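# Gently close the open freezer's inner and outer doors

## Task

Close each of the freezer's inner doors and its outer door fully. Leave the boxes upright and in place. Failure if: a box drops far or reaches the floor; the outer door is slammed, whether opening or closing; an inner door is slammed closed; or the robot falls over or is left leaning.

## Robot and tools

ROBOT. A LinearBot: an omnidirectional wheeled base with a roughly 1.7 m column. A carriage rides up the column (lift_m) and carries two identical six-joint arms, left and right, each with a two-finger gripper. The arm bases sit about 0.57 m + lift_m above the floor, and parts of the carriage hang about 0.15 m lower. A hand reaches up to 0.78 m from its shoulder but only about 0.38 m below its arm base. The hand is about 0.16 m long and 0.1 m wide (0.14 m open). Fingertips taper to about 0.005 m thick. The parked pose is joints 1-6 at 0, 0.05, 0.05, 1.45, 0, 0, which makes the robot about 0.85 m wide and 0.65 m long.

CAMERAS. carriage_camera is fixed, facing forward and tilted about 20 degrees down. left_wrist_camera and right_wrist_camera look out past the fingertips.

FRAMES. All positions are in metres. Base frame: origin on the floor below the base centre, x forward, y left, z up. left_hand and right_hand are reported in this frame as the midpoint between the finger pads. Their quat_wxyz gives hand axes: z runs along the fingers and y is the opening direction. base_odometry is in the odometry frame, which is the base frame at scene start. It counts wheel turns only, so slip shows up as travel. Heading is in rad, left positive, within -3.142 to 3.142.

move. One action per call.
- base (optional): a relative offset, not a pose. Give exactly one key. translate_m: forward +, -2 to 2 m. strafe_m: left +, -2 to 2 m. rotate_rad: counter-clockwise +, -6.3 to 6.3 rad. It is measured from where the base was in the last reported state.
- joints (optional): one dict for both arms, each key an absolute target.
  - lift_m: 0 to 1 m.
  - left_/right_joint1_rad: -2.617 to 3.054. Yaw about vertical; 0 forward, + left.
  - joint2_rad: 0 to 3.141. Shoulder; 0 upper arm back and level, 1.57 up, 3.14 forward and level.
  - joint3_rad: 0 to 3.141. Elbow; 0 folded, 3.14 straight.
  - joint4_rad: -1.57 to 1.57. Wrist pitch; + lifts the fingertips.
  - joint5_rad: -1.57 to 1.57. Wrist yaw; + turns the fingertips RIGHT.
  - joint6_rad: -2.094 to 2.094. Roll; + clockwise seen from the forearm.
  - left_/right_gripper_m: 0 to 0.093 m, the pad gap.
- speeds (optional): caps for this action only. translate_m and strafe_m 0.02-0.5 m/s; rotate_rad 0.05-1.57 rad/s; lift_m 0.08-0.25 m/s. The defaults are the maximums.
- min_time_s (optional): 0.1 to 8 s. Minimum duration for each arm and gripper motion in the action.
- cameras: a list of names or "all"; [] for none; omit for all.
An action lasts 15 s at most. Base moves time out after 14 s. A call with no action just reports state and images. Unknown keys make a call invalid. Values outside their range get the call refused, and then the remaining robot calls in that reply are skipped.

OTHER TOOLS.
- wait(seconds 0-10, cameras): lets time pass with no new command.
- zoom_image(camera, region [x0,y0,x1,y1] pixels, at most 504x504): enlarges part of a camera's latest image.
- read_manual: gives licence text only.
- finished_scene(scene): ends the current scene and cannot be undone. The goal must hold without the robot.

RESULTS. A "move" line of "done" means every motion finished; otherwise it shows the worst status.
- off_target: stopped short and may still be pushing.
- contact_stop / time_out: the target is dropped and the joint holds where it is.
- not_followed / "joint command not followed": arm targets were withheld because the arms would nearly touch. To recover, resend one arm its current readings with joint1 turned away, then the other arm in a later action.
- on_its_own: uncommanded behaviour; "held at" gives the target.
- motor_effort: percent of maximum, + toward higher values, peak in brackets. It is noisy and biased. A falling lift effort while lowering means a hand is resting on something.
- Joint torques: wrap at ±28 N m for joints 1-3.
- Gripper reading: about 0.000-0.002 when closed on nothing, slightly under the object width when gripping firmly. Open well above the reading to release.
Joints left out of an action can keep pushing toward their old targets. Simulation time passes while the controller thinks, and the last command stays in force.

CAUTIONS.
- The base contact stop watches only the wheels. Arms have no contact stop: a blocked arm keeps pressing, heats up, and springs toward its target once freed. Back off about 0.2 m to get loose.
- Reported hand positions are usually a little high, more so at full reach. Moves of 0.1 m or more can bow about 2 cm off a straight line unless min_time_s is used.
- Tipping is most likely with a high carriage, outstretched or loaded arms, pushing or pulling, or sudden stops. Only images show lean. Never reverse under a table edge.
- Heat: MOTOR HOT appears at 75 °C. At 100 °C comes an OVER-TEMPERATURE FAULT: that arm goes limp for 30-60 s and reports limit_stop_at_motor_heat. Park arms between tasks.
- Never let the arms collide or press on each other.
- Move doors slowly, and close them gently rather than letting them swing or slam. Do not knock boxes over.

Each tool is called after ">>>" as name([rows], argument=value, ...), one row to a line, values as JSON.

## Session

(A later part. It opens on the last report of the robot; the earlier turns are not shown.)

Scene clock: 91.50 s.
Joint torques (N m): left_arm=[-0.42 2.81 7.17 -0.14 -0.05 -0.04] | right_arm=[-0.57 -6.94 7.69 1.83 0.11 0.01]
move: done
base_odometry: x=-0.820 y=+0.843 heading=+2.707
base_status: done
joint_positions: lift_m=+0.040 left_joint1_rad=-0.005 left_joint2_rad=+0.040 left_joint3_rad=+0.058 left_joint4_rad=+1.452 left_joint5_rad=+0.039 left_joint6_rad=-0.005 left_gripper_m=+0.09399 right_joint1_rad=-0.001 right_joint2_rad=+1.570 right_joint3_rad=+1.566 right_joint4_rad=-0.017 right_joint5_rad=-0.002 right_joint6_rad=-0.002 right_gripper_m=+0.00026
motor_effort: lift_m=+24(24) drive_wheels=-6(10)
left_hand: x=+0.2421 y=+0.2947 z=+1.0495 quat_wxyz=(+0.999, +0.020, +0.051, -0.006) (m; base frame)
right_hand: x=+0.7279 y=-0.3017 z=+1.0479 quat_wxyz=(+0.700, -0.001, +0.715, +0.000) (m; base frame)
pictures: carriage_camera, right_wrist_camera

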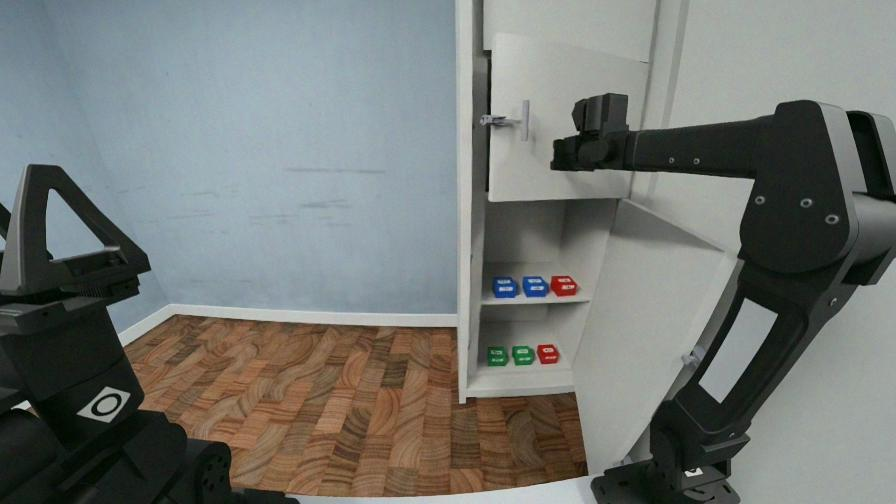

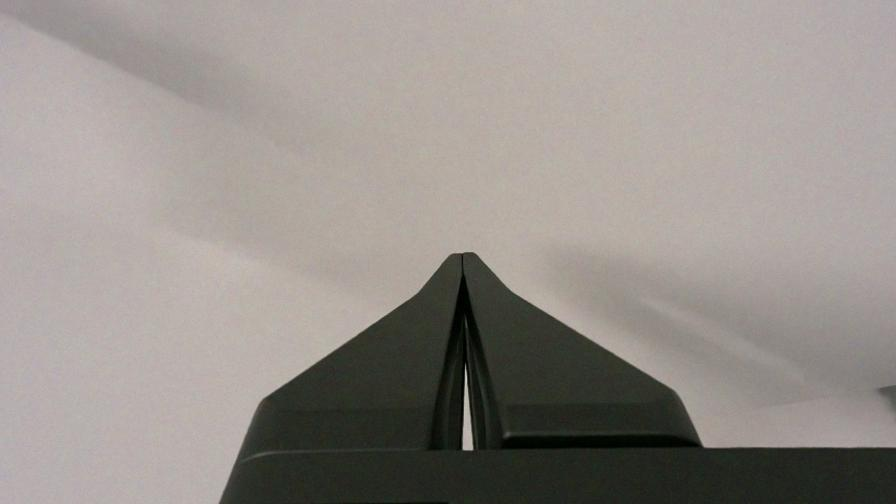

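>>> move(joints={"right_joint2_rad": 1.95, "right_joint3_rad": 1.95}, min_time_s=2.5, cameras=["carriage_camera"])

>>> move(joints={"right_joint2_rad": 2.2, "right_joint3_rad": 2.2}, min_time_s=2.5, cameras=["carriage_camera"])

Scene clock: 96.17 s.
move: done
joint_status: all done
motor_effort: lift_m=+24(24) drive_wheels=+1(6)
pictures: carriage_camera

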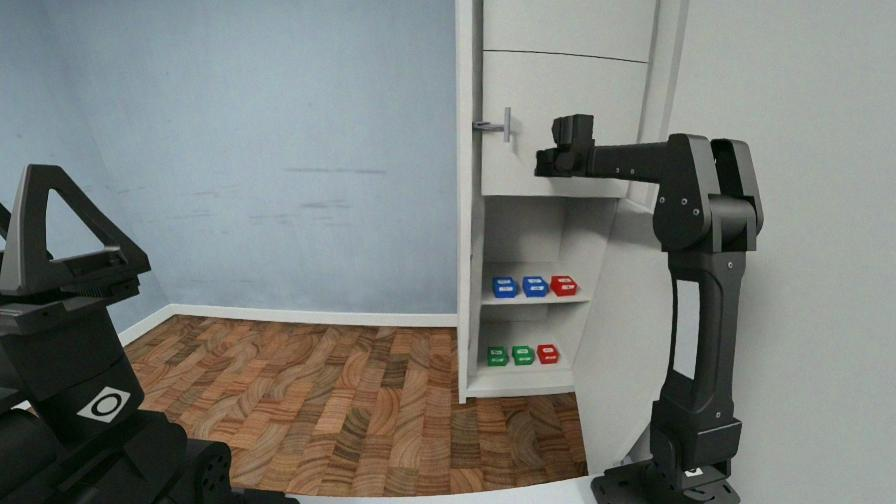

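Scene clock: 98.97 s.
Joint torques (N m): left_arm=[-0.4 2.88 7.25 -0.13 -0.05 -0.03] | right_arm=[-0.16 5.86 8.54 4.96 0.1 0.05]
move: off_target
base_odometry: x=-0.820 y=+0.843 heading=+2.707
joint_positions: lift_m=+0.040 left_joint1_rad=-0.005 left_joint2_rad=+0.040 left_joint3_rad=+0.058 left_joint4_rad=+1.452 left_joint5_rad=+0.039 left_joint6_rad=-0.005 left_gripper_m=+0.09399 right_joint1_rad=-0.001 right_joint2_rad=+2.028 right_joint3_rad=+2.187 right_joint4_rad=-0.345 right_joint5_rad=-0.002 right_joint6_rad=-0.002 right_gripper_m=+0.00026
joint_status: right_joint2_rad off_target (ended at +2.028, target +2.200); the others done
motor_effort: lift_m=+24(24) drive_wheels=+7(7)
left_hand: x=+0.2421 y=+0.2947 z=+1.0495 quat_wxyz=(+0.999, +0.020, +0.051, -0.006) (m; base frame)
right_hand: x=+0.8278 y=-0.3018 z=+1.0194 quat_wxyz=(+0.638, -0.001, +0.770, +0.000) (m; base frame)
pictures: carriage_camera

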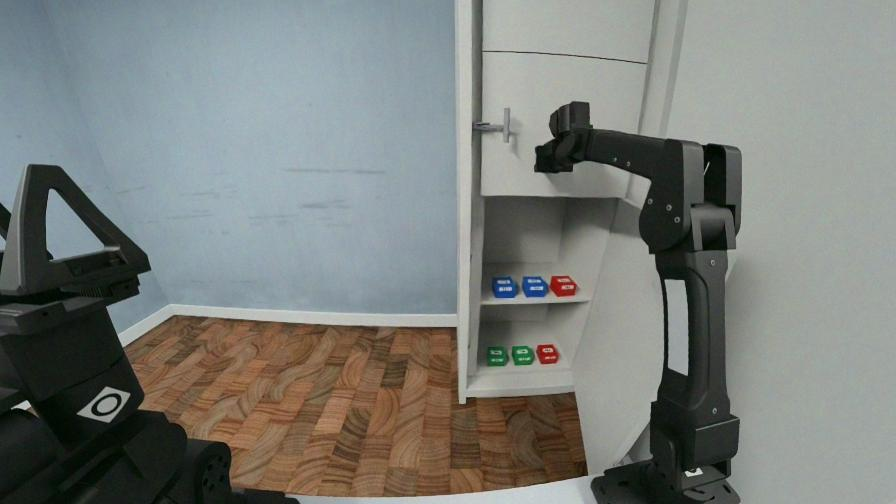

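>>> move(joints={"right_joint2_rad": 1.57, "right_joint3_rad": 1.57, "right_joint4_rad": 0}, min_time_s=1, base={"translate_m": -0.47}, cameras=[])

>>> move(base={"strafe_m": -0.17}, joints={"lift_m": 0.0, "right_joint2_rad": 2.6, "right_joint3_rad": 1.2, "right_joint4_rad": 1.4}, min_time_s=2.5, cameras=["carriage_camera","right_wrist_camera"])

Scene clock: 105.73 s.
move: done
base_status: done
joint_status: all done
motor_effort: lift_m=+24(24) drive_wheels=-9(16)
pictures: none

Scene clock: 108.53 s.
Joint torques (N m): left_arm=[-0.49 3 7.27 -0.15 -0.04 -0.04] | right_arm=[-0.61 -12.04 4.75 1.99 0.1 -0.12]
move: done
base_odometry: x=-0.322 y=+0.799 heading=+2.705
base_status: done
joint_positions: lift_m=+0.000 left_joint1_rad=-0.005 left_joint2_rad=+0.040 left_joint3_rad=+0.057 left_joint4_rad=+1.452 left_joint5_rad=+0.040 left_joint6_rad=-0.005 left_gripper_m=+0.09399 right_joint1_rad=+0.001 right_joint2_rad=+2.605 right_joint3_rad=+1.195 right_joint4_rad=+1.374 right_joint5_rad=-0.004 right_joint6_rad=+0.008 right_gripper_m=+0.00026
joint_status: all done
motor_effort: lift_m=+24(27) drive_wheels=-3(10)
left_hand: x=+0.2423 y=+0.2946 z=+1.0094 quat_wxyz=(+0.998, +0.020, +0.051, -0.006) (m; base frame)
right_hand: x=+0.8083 y=-0.3001 z=+0.5840 quat_wxyz=(+0.694, +0.001, +0.720, +0.005) (m; base frame)
pictures: carriage_camera, right_wrist_camera

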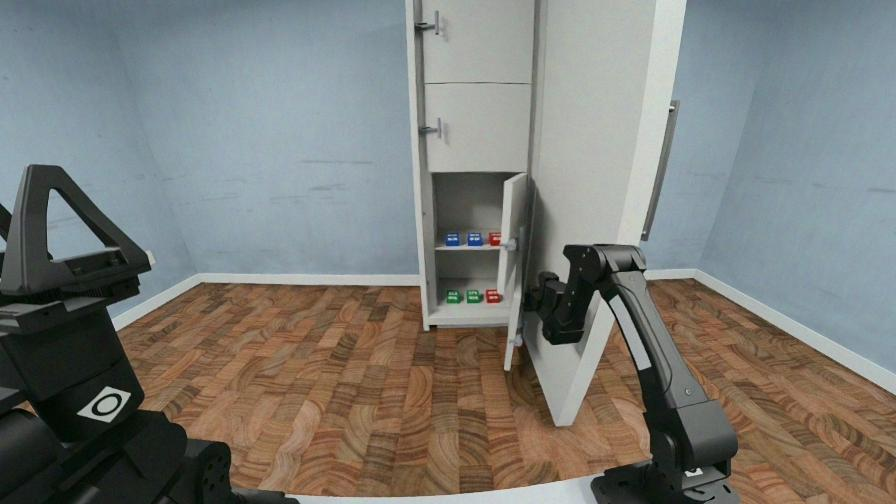

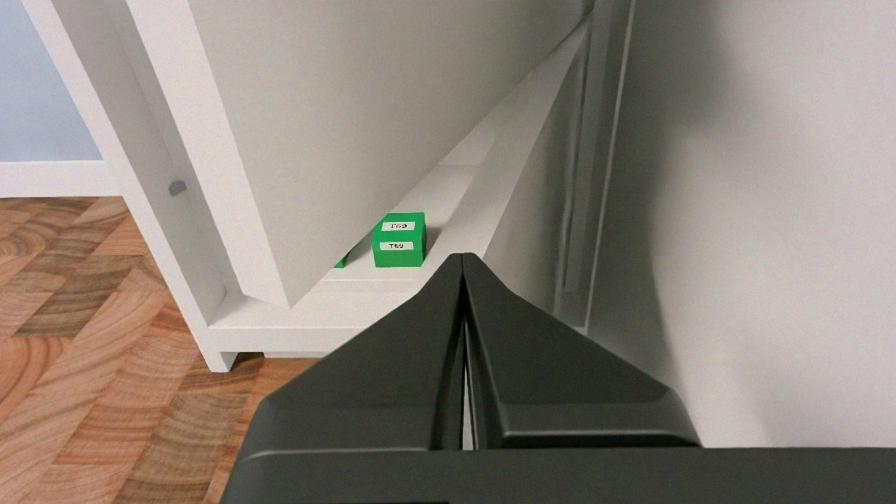

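>>> move(base={"translate_m": 0.1}, speeds={"translate_m": 0.1}, cameras=[])

>>> move(base={"strafe_m": 0.2}, speeds={"strafe_m": 0.1}, cameras=["carriage_camera","right_wrist_camera"])

>>> move(base={"translate_m": 0.25}, speeds={"translate_m": 0.1}, cameras=["carriage_camera","right_wrist_camera"])

Scene clock: 112.07 s.
move: done
base_status: done
motor_effort: lift_m=+24(24) drive_wheels=-6(11)
pictures: none

Scene clock: 114.83 s.
move: done
base_status: done
motor_effort: lift_m=+24(24) drive_wheels=-4(8)
pictures: carriage_camera, right_wrist_camera

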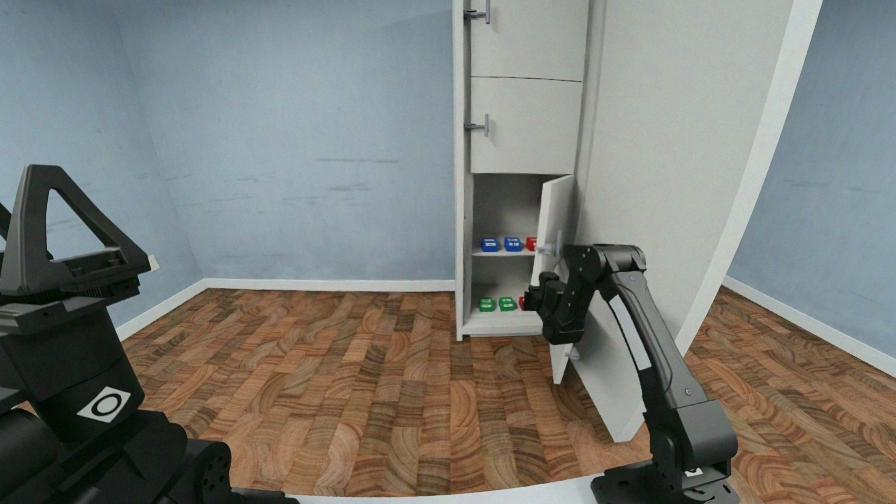

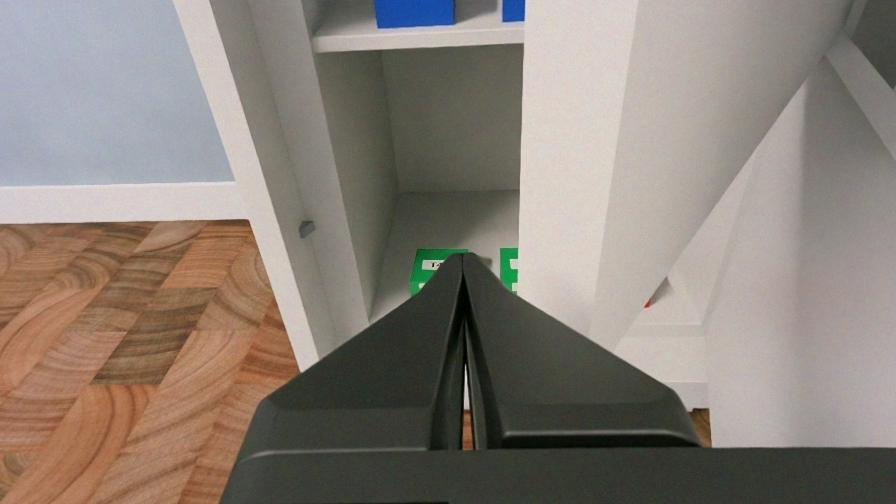

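Scene clock: 118.03 s.
Joint torques (N m): left_arm=[-0.44 2.91 7.21 -0.16 -0.05 -0.03] | right_arm=[-12.74 -11.82 6.02 1.68 2.72 0.32]
move: done
base_odometry: x=-0.724 y=+0.765 heading=+2.705
base_status: done
joint_positions: lift_m=+0.000 left_joint1_rad=-0.005 left_joint2_rad=+0.040 left_joint3_rad=+0.057 left_joint4_rad=+1.452 left_joint5_rad=+0.040 left_joint6_rad=-0.005 left_gripper_m=+0.09399 right_joint1_rad=+0.152 right_joint2_rad=+2.605 right_joint3_rad=+1.179 right_joint4_rad=+1.400 right_joint5_rad=-0.280 right_joint6_rad=-0.029 right_gripper_m=+0.00022
motor_effort: lift_m=+24(24) drive_wheels=+4(9)
left_hand: x=+0.2423 y=+0.2946 z=+1.0094 quat_wxyz=(+0.998, +0.020, +0.051, -0.006) (m; base frame)
right_hand: x=+0.7840 y=-0.1666 z=+0.5851 quat_wxyz=(+0.684, -0.161, +0.697, +0.142) (m; base frame)
pictures: carriage_camera, right_wrist_camera

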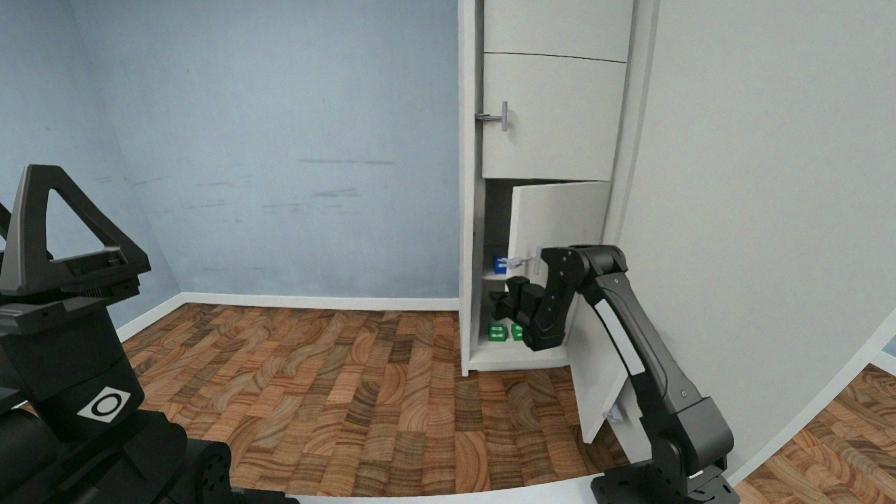

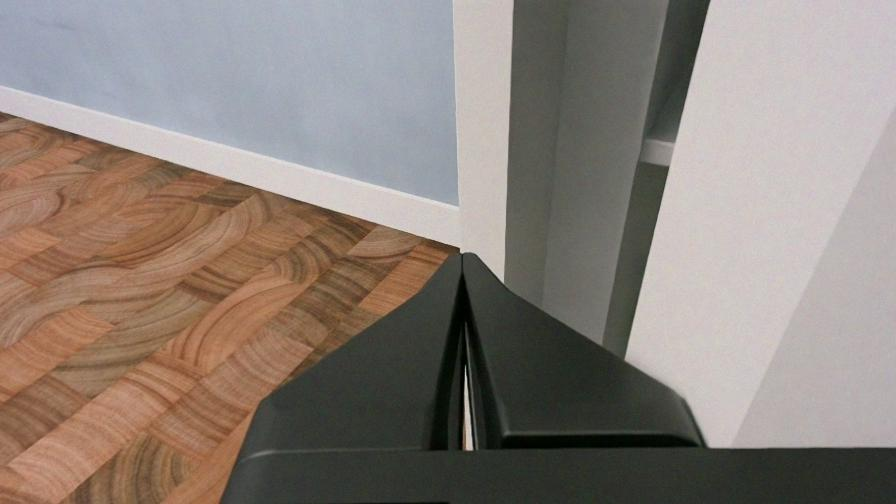

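>>> move(base={"translate_m": -0.15}, speeds={"translate_m": 0.08}, cameras=["carriage_camera","right_wrist_camera"])

>>> zoom_image(camera="carriage_camera", region=[440, 150, 740, 450])

Scene clock: 121.80 s.
Joint torques (N m): left_arm=[-0.44 2.92 7.23 -0.17 -0.03 -0.04] | right_arm=[-2.14 -11.86 6.28 1.78 0.5 0.2]
move: done
base_odometry: x=-0.588 y=+0.702 heading=+2.706
base_status: done
joint_positions: lift_m=+0.000 left_joint1_rad=-0.005 left_joint2_rad=+0.040 left_joint3_rad=+0.057 left_joint4_rad=+1.452 left_joint5_rad=+0.040 left_joint6_rad=-0.005 left_gripper_m=+0.09399 right_joint1_rad=+0.021 right_joint2_rad=+2.605 right_joint3_rad=+1.179 right_joint4_rad=+1.398 right_joint5_rad=-0.043 right_joint6_rad=-0.016 right_gripper_m=+0.00019
motor_effort: lift_m=+24(24) drive_wheels=-10(11)
left_hand: x=+0.2423 y=+0.2946 z=+1.0094 quat_wxyz=(+0.998, +0.020, +0.051, -0.006) (m; base frame)
right_hand: x=+0.8042 y=-0.2818 z=+0.5844 quat_wxyz=(+0.697, -0.028, +0.716, +0.017) (m; base frame)
pictures: carriage_camera, right_wrist_camera

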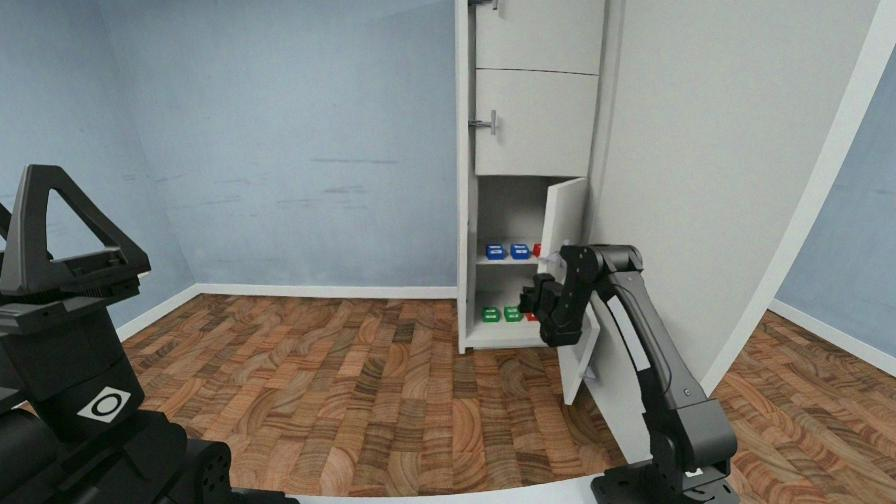

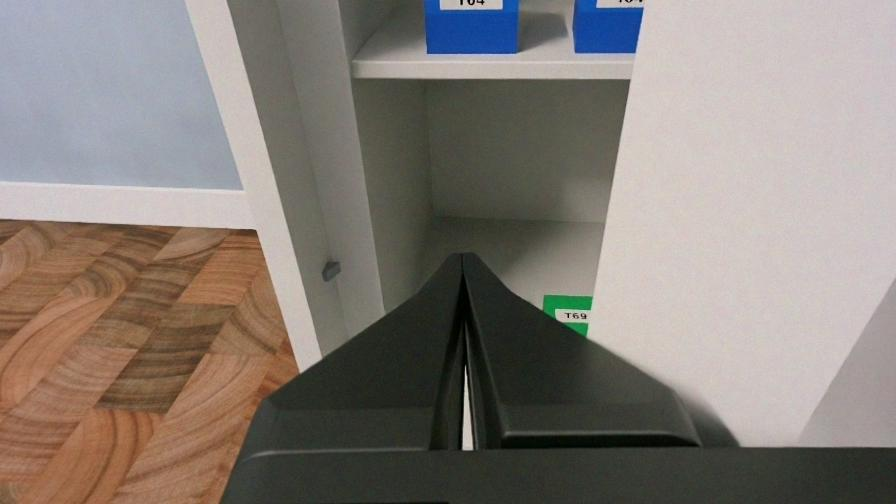

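Scaled by 1.680.

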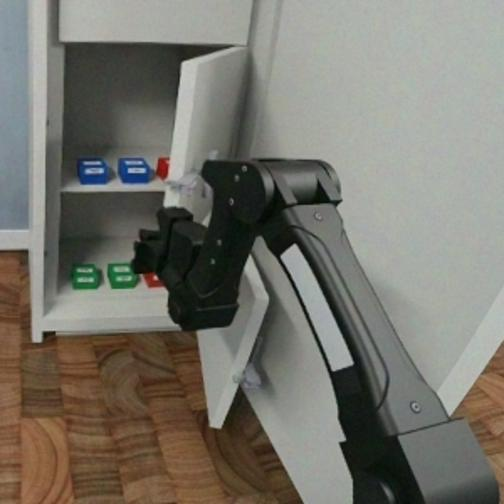

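>>> move(base={"translate_m": -0.22}, speeds={"translate_m": 0.12}, cameras=[])

>>> move(base={"strafe_m": -0.19}, joints={"right_joint1_rad": 0, "right_joint5_rad": 0}, cameras=["carriage_camera","right_wrist_camera"])

Scene clock: 125.93 s.
move: done
base_status: done
motor_effort: lift_m=+24(24) drive_wheels=-3(13)
pictures: none

Scene clock: 128.03 s.
Joint torques (N m): left_arm=[-0.27 2.93 7.27 -0.16 -0.03 -0.03] | right_arm=[-0.25 -12.11 5.82 1.65 0.23 0.07]
move: done
base_odometry: x=-0.308 y=+0.781 heading=+2.705
base_status: done
joint_positions: lift_m=+0.000 left_joint1_rad=-0.005 left_joint2_rad=+0.040 left_joint3_rad=+0.057 left_joint4_rad=+1.452 left_joint5_rad=+0.040 left_joint6_rad=-0.005 left_gripper_m=+0.09399 right_joint1_rad=+0.000 right_joint2_rad=+2.605 right_joint3_rad=+1.184 right_joint4_rad=+1.396 right_joint5_rad=-0.008 right_joint6_rad=-0.008 right_gripper_m=+0.00019
joint_status: all done
motor_effort: lift_m=+24(24) drive_wheels=-4(10)
left_hand: x=+0.2424 y=+0.2946 z=+1.0094 quat_wxyz=(+0.998, +0.020, +0.051, -0.006) (m; base frame)
right_hand: x=+0.8058 y=-0.3002 z=+0.5857 quat_wxyz=(+0.698, -0.006, +0.716, +0.000) (m; base frame)
pictures: carriage_camera, right_wrist_camera

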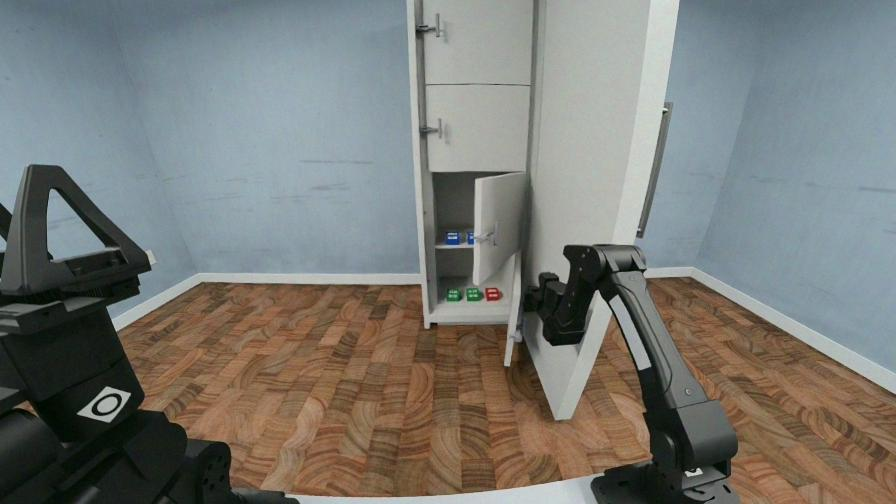

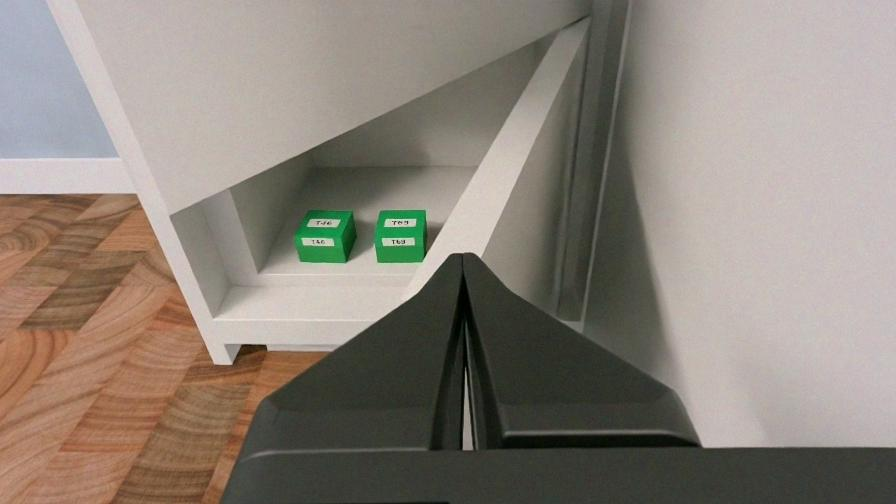

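>>> move(base={"translate_m": 0.2}, speeds={"translate_m": 0.12}, cameras=[])

>>> move(base={"strafe_m": 0.2}, speeds={"strafe_m": 0.1}, cameras=["carriage_camera","right_wrist_camera"])

Scene clock: 132.43 s.
move: done
base_status: done
motor_effort: lift_m=+24(24) drive_wheels=-6(11)
pictures: none

Scene clock: 135.10 s.
Joint torques (N m): left_arm=[-0.31 2.95 7.27 -0.15 -0.05 -0.05] | right_arm=[-0.29 -12.04 5.93 1.8 0.06 0.07]
move: done
base_odometry: x=-0.574 y=+0.685 heading=+2.704
base_status: done
joint_positions: lift_m=+0.000 left_joint1_rad=-0.005 left_joint2_rad=+0.040 left_joint3_rad=+0.057 left_joint4_rad=+1.452 left_joint5_rad=+0.040 left_joint6_rad=-0.005 left_gripper_m=+0.09399 right_joint1_rad=+0.000 right_joint2_rad=+2.605 right_joint3_rad=+1.185 right_joint4_rad=+1.396 right_joint5_rad=-0.002 right_joint6_rad=-0.008 right_gripper_m=+0.00019
motor_effort: lift_m=+24(24) drive_wheels=-5(8)
left_hand: x=+0.2423 y=+0.2946 z=+1.0094 quat_wxyz=(+0.998, +0.020, +0.051, -0.006) (m; base frame)
right_hand: x=+0.8059 y=-0.3014 z=+0.5858 quat_wxyz=(+0.698, -0.003, +0.716, -0.002) (m; base frame)
pictures: carriage_camera, right_wrist_camera

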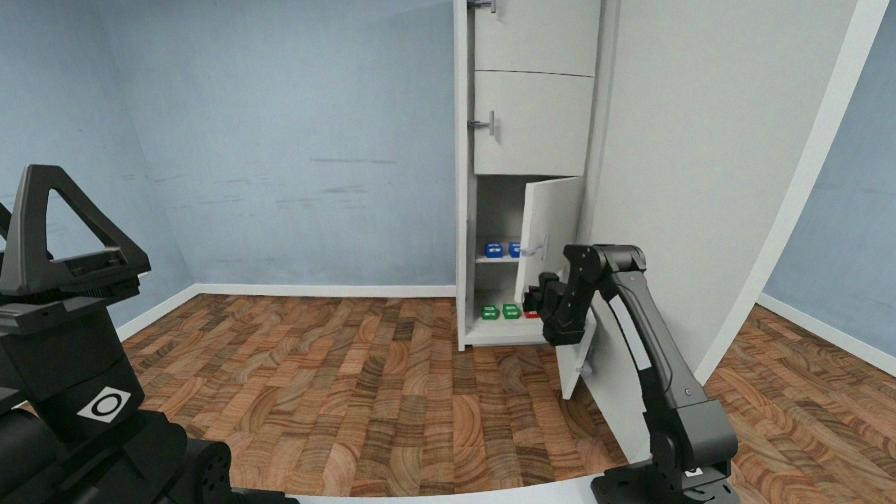

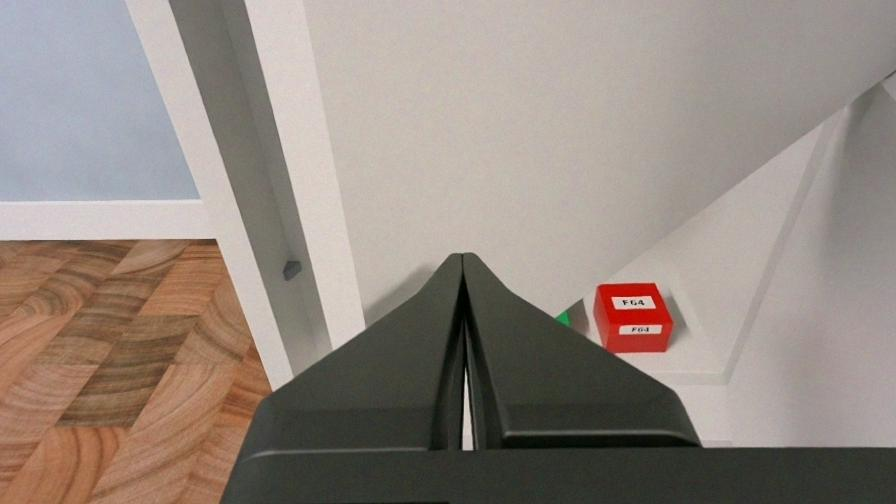

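>>> move(base={"translate_m": 0.23}, speeds={"translate_m": 0.1}, joints={"lift_m": 0.02}, cameras=["carriage_camera","right_wrist_camera"])

Scene clock: 139.37 s.
Joint torques (N m): left_arm=[-0.51 2.82 7.27 -0.15 -0.07 -0.03] | right_arm=[-0.44 -11.71 5.41 1.73 0.17 0.08]
move: done
base_odometry: x=-0.783 y=+0.782 heading=+2.705
base_status: done
joint_positions: lift_m=+0.020 left_joint1_rad=-0.005 left_joint2_rad=+0.040 left_joint3_rad=+0.057 left_joint4_rad=+1.452 left_joint5_rad=+0.040 left_joint6_rad=-0.005 left_gripper_m=+0.09399 right_joint1_rad=+0.000 right_joint2_rad=+2.607 right_joint3_rad=+1.188 right_joint4_rad=+1.393 right_joint5_rad=-0.001 right_joint6_rad=-0.008 right_gripper_m=+0.00019
joint_status: all done
motor_effort: lift_m=+29(38) drive_wheels=-7(11)
left_hand: x=+0.2423 y=+0.2946 z=+1.0289 quat_wxyz=(+0.998, +0.020, +0.051, -0.006) (m; base frame)
right_hand: x=+0.8065 y=-0.3015 z=+0.6047 quat_wxyz=(+0.698, -0.003, +0.716, -0.002) (m; base frame)
pictures: carriage_camera, right_wrist_camera

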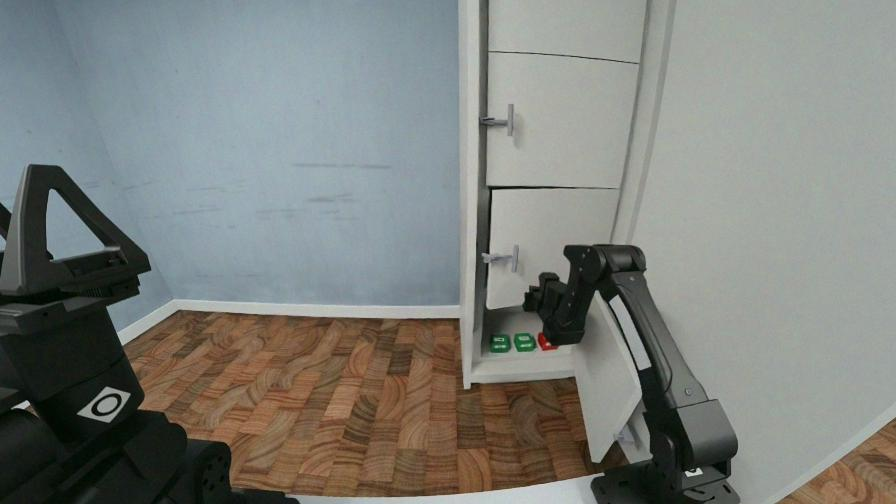

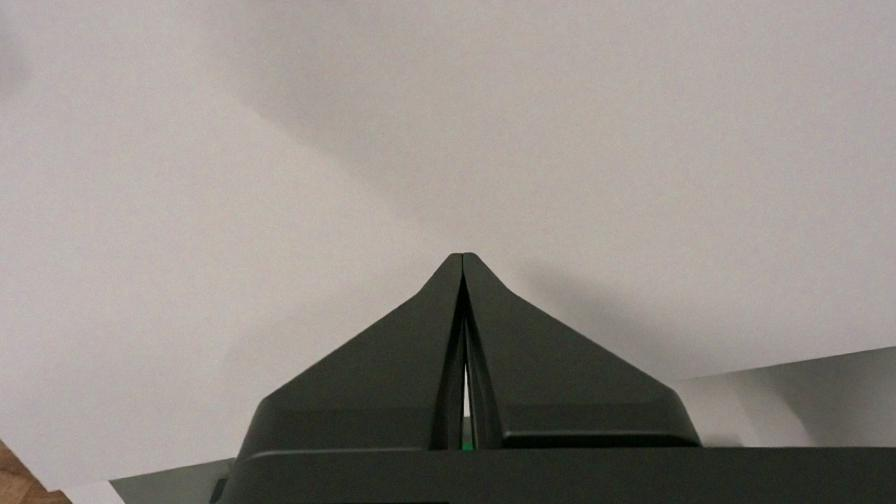

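Perfect. Push the rest slowly.

>>> move(base={"translate_m": 0.09}, speeds={"translate_m": 0.05}, cameras=["carriage_camera","right_wrist_camera"])

>>> zoom_image(camera="carriage_camera", region=[440, 50, 740, 350])

Scene clock: 143.00 s.
Joint torques (N m): left_arm=[-0.4 2.96 7.32 -0.15 -0.04 -0.03] | right_arm=[-0.49 -11.9 5.53 1.76 0.17 0.07]
move: done
base_odometry: x=-0.864 y=+0.820 heading=+2.706
base_status: done
joint_positions: lift_m=+0.020 left_joint1_rad=-0.005 left_joint2_rad=+0.040 left_joint3_rad=+0.057 left_joint4_rad=+1.453 left_joint5_rad=+0.040 left_joint6_rad=-0.005 left_gripper_m=+0.09399 right_joint1_rad=+0.000 right_joint2_rad=+2.607 right_joint3_rad=+1.188 right_joint4_rad=+1.395 right_joint5_rad=-0.001 right_joint6_rad=-0.008 right_gripper_m=+0.00019
motor_effort: lift_m=+29(29) drive_wheels=-7(10)
left_hand: x=+0.2421 y=+0.2946 z=+1.0289 quat_wxyz=(+0.999, +0.020, +0.051, -0.006) (m; base frame)
right_hand: x=+0.8065 y=-0.3015 z=+0.6050 quat_wxyz=(+0.698, -0.003, +0.716, -0.002) (m; base frame)
pictures: carriage_camera, right_wrist_camera

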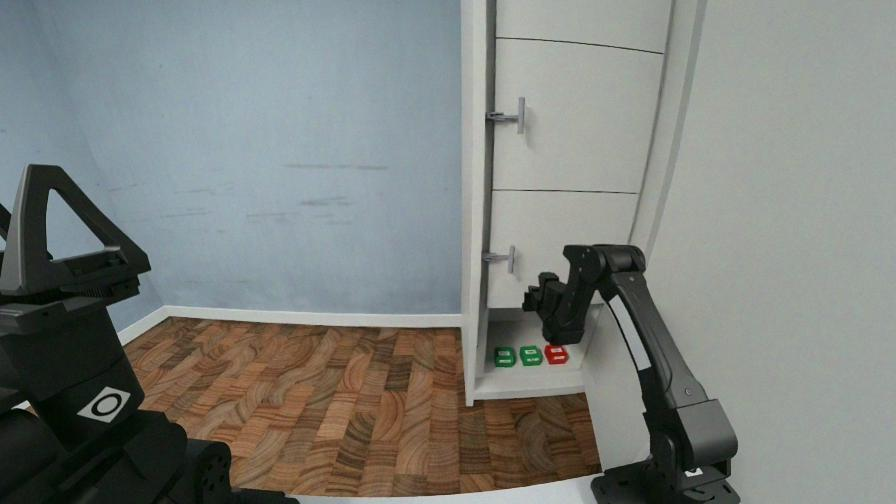

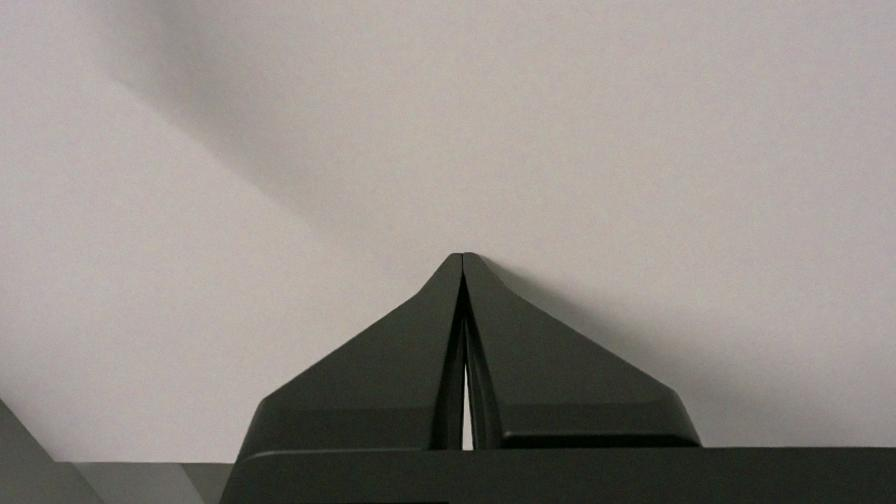

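Scaled by 1.680.

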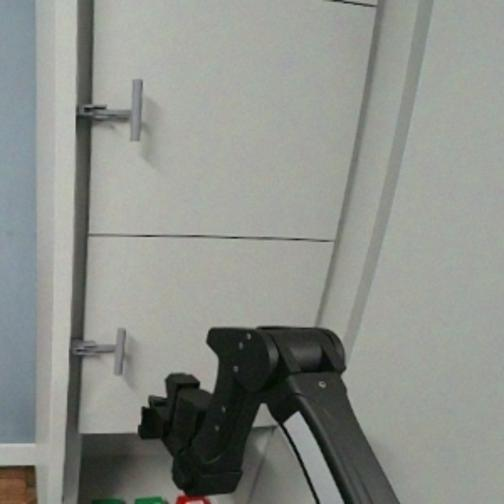

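>>> move(base={"translate_m": 0.025}, speeds={"translate_m": 0.03}, cameras=["carriage_camera"])

Scene clock: 145.27 s.
Joint torques (N m): left_arm=[-0.46 2.93 7.38 -0.18 -0.06 -0.02] | right_arm=[-0.28 -12.15 13.45 0.4 0.1 0.05]
move: done
base_odometry: x=-0.887 y=+0.830 heading=+2.706
base_status: done
joint_positions: lift_m=+0.020 left_joint1_rad=-0.005 left_joint2_rad=+0.040 left_joint3_rad=+0.057 left_joint4_rad=+1.453 left_joint5_rad=+0.040 left_joint6_rad=-0.005 left_gripper_m=+0.09399 right_joint1_rad=+0.000 right_joint2_rad=+2.615 right_joint3_rad=+1.098 right_joint4_rad=+1.534 right_joint5_rad=+0.000 right_joint6_rad=-0.008 right_gripper_m=+0.00019
motor_effort: lift_m=+29(29) drive_wheels=+7(9)
left_hand: x=+0.2421 y=+0.2946 z=+1.0289 quat_wxyz=(+0.999, +0.020, +0.051, -0.006) (m; base frame)
right_hand: x=+0.7844 y=-0.3016 z=+0.6049 quat_wxyz=(+0.713, -0.003, +0.701, -0.003) (m; base frame)
pictures: carriage_camera

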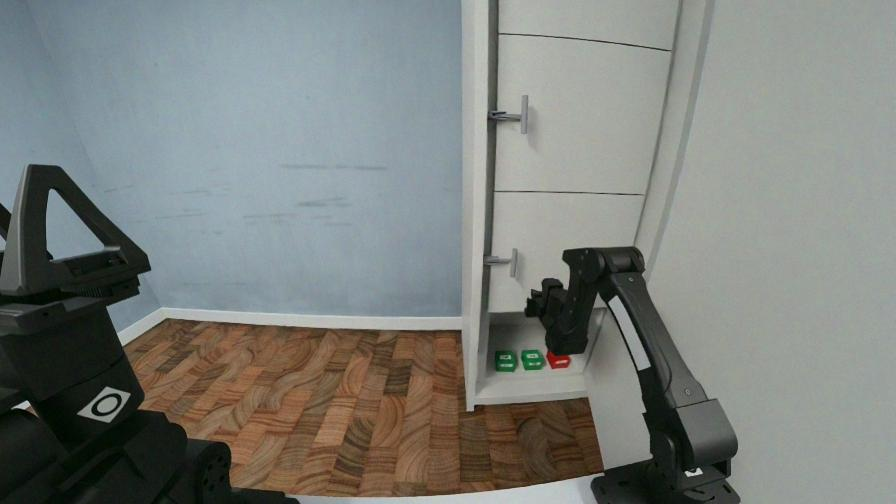

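>>> move(base={"translate_m": -0.5}, cameras=[])

>>> move(base={"strafe_m": -0.19}, joints={"lift_m": 0.0, "right_joint2_rad": 3.0, "right_joint3_rad": 1.6, "right_joint4_rad": 0.8}, min_time_s=2, cameras=["carriage_camera","right_wrist_camera"])

Scene clock: 150.10 s.
move: done
base_status: done
motor_effort: lift_m=+29(29) drive_wheels=-3(12)
pictures: none

Scene clock: 152.40 s.
Joint torques (N m): left_arm=[-0.61 2.93 7.3 -0.17 -0.04 -0.04] | right_arm=[-0.21 -11.63 5.89 1.49 0.11 0.07]
move: done
base_odometry: x=-0.353 y=+0.791 heading=+2.706
base_status: done
joint_positions: lift_m=+0.000 left_joint1_rad=-0.005 left_joint2_rad=+0.040 left_joint3_rad=+0.057 left_joint4_rad=+1.453 left_joint5_rad=+0.040 left_joint6_rad=-0.005 left_gripper_m=+0.09399 right_joint1_rad=-0.002 right_joint2_rad=+2.993 right_joint3_rad=+1.583 right_joint4_rad=+0.807 right_joint5_rad=+0.000 right_joint6_rad=-0.008 right_gripper_m=+0.00019
joint_status: all done
motor_effort: lift_m=+24(25) drive_wheels=-4(10)
left_hand: x=+0.2421 y=+0.2946 z=+1.0095 quat_wxyz=(+0.999, +0.020, +0.051, -0.006) (m; base frame)
right_hand: x=+0.7990 y=-0.3029 z=+0.3573 quat_wxyz=(+0.465, -0.002, +0.885, -0.002) (m; base frame)
pictures: carriage_camera, right_wrist_camera

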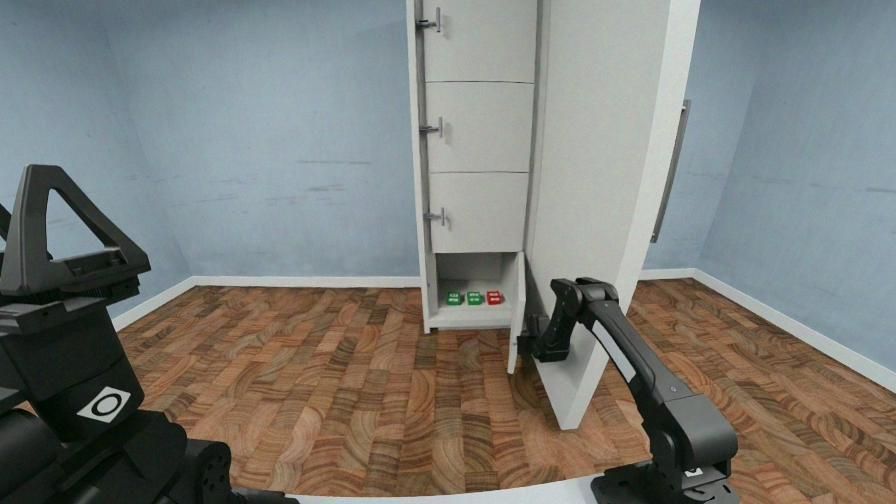

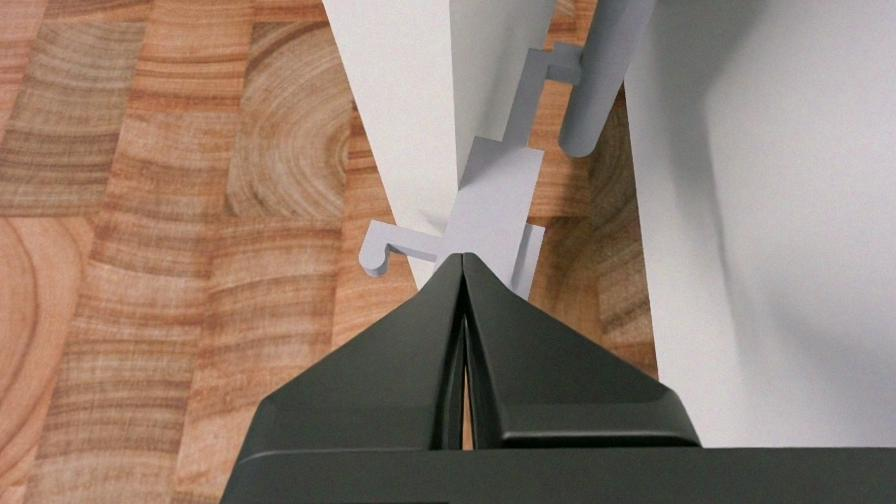

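>>> move(base={"strafe_m": -0.035}, speeds={"strafe_m": 0.08}, joints={"lift_m": 0.03}, cameras=[])

>>> move(base={"translate_m": 0.13}, speeds={"translate_m": 0.08}, cameras=["carriage_camera","right_wrist_camera"])

>>> move(base={"strafe_m": 0.15}, speeds={"strafe_m": 0.1}, cameras=["carriage_camera","right_wrist_camera"])

Scene clock: 155.27 s.
move: done
base_status: done
joint_status: all done
motor_effort: lift_m=+30(39) drive_wheels=-4(7)
pictures: none

Scene clock: 157.57 s.
move: done
base_status: done
motor_effort: lift_m=+30(30) drive_wheels=+3(7)
pictures: carriage_camera, right_wrist_camera

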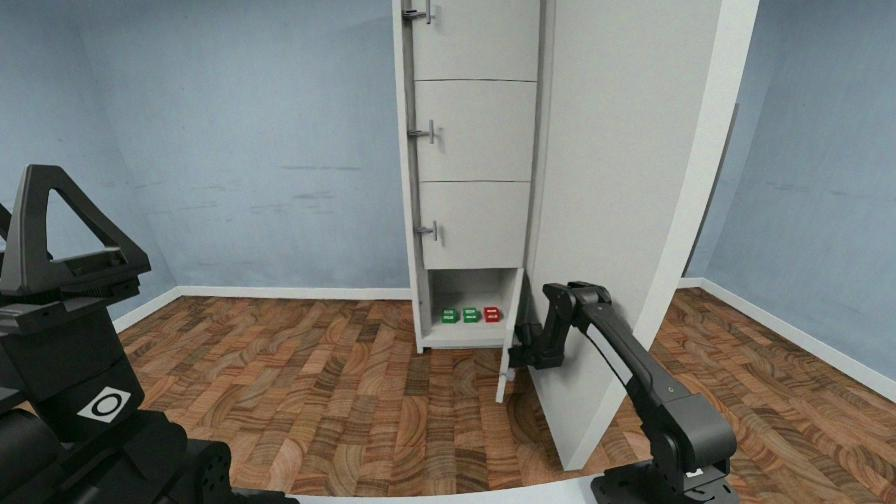

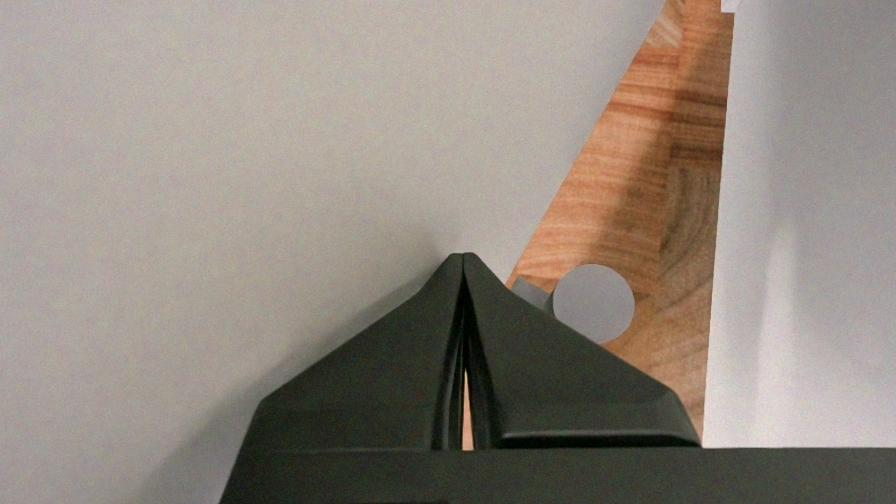

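Scene clock: 159.83 s.
Joint torques (N m): left_arm=[-0.39 2.85 7.35 -0.17 -0.05 -0.03] | right_arm=[-0.72 -13.89 5.52 1.65 0.18 0]
move: done
base_odometry: x=-0.520 y=+0.742 heading=+2.704
base_status: done
joint_positions: lift_m=+0.030 left_joint1_rad=-0.005 left_joint2_rad=+0.040 left_joint3_rad=+0.057 left_joint4_rad=+1.453 left_joint5_rad=+0.040 left_joint6_rad=-0.005 left_gripper_m=+0.09399 right_joint1_rad=+0.005 right_joint2_rad=+3.018 right_joint3_rad=+1.585 right_joint4_rad=+0.777 right_joint5_rad=-0.010 right_joint6_rad=-0.008 right_gripper_m=+0.00019
motor_effort: lift_m=+30(30) drive_wheels=-4(8)
left_hand: x=+0.2422 y=+0.2946 z=+1.0388 quat_wxyz=(+0.998, +0.020, +0.051, -0.006) (m; base frame)
right_hand: x=+0.7869 y=-0.2968 z=+0.3675 quat_wxyz=(+0.441, -0.008, +0.897, +0.004) (m; base frame)
pictures: carriage_camera, right_wrist_camera

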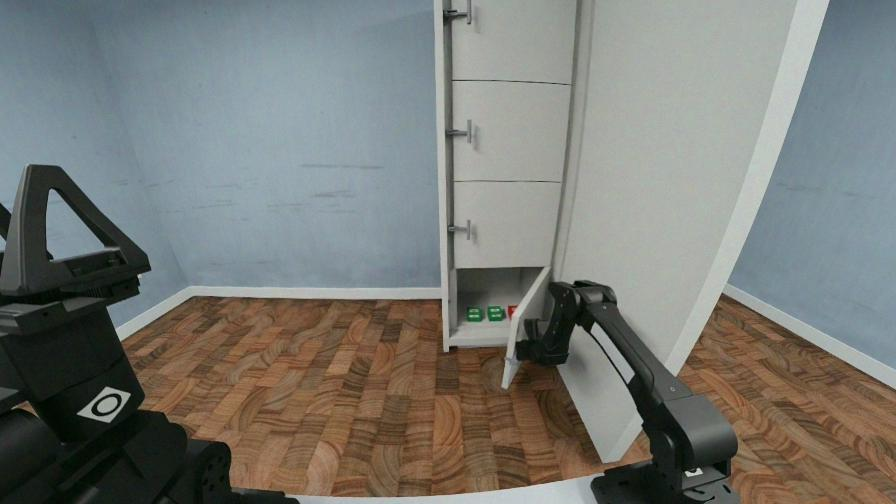

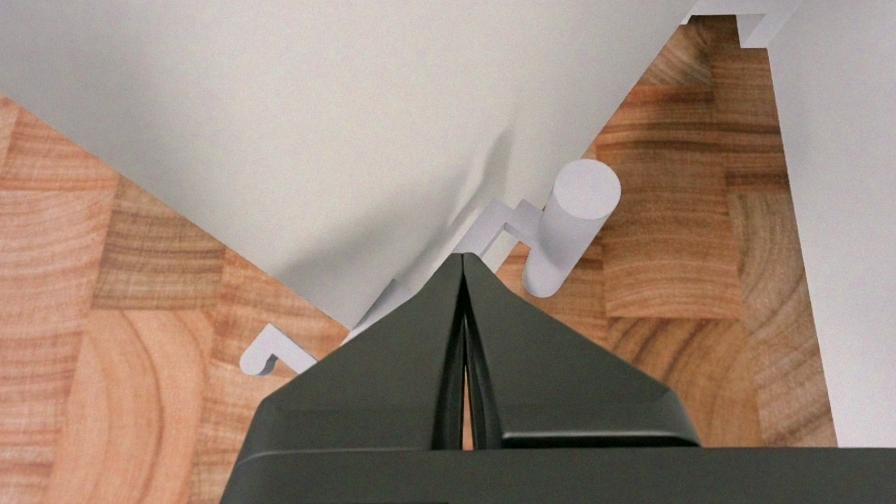

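>>> move(base={"translate_m": 0.22}, speeds={"translate_m": 0.08}, cameras=["carriage_camera","right_wrist_camera"])

Scene clock: 164.47 s.
Joint torques (N m): left_arm=[-0.42 2.93 7.23 -0.17 -0.04 -0.04] | right_arm=[0.03 -14.04 5.11 1.6 0.24 -0.09]
move: done
base_odometry: x=-0.719 y=+0.834 heading=+2.705
base_status: done
joint_positions: lift_m=+0.030 left_joint1_rad=-0.005 left_joint2_rad=+0.040 left_joint3_rad=+0.057 left_joint4_rad=+1.453 left_joint5_rad=+0.040 left_joint6_rad=-0.005 left_gripper_m=+0.09399 right_joint1_rad=-0.004 right_joint2_rad=+3.018 right_joint3_rad=+1.588 right_joint4_rad=+0.792 right_joint5_rad=-0.009 right_joint6_rad=+0.008 right_gripper_m=+0.00019
motor_effort: lift_m=+30(30) drive_wheels=-6(10)
left_hand: x=+0.2422 y=+0.2946 z=+1.0388 quat_wxyz=(+0.998, +0.020, +0.051, -0.006) (m; base frame)
right_hand: x=+0.7903 y=-0.3021 z=+0.3714 quat_wxyz=(+0.450, +0.003, +0.893, +0.005) (m; base frame)
pictures: carriage_camera, right_wrist_camera

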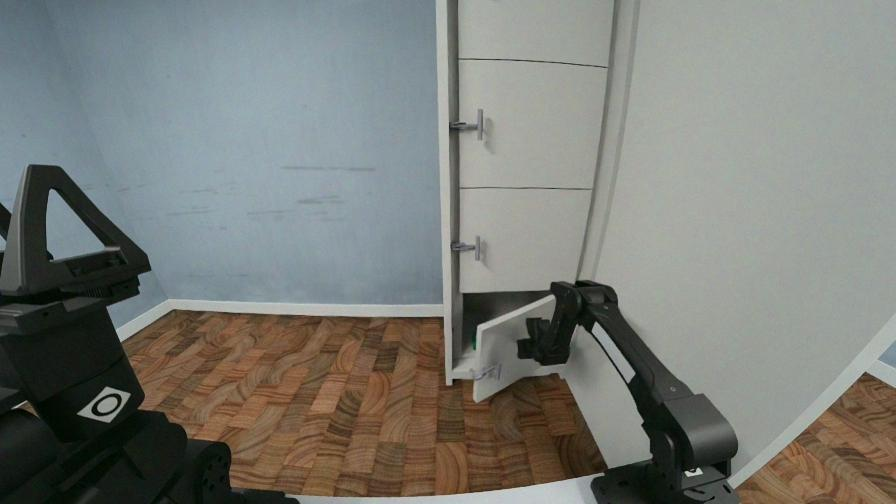

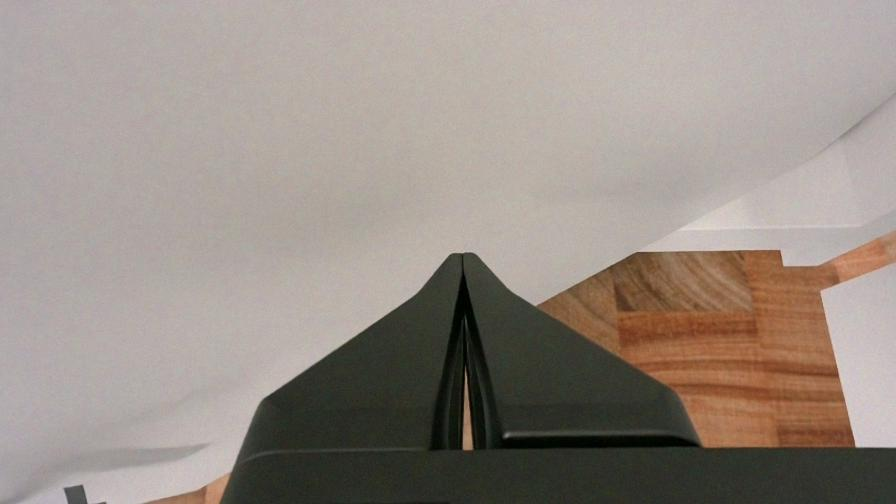

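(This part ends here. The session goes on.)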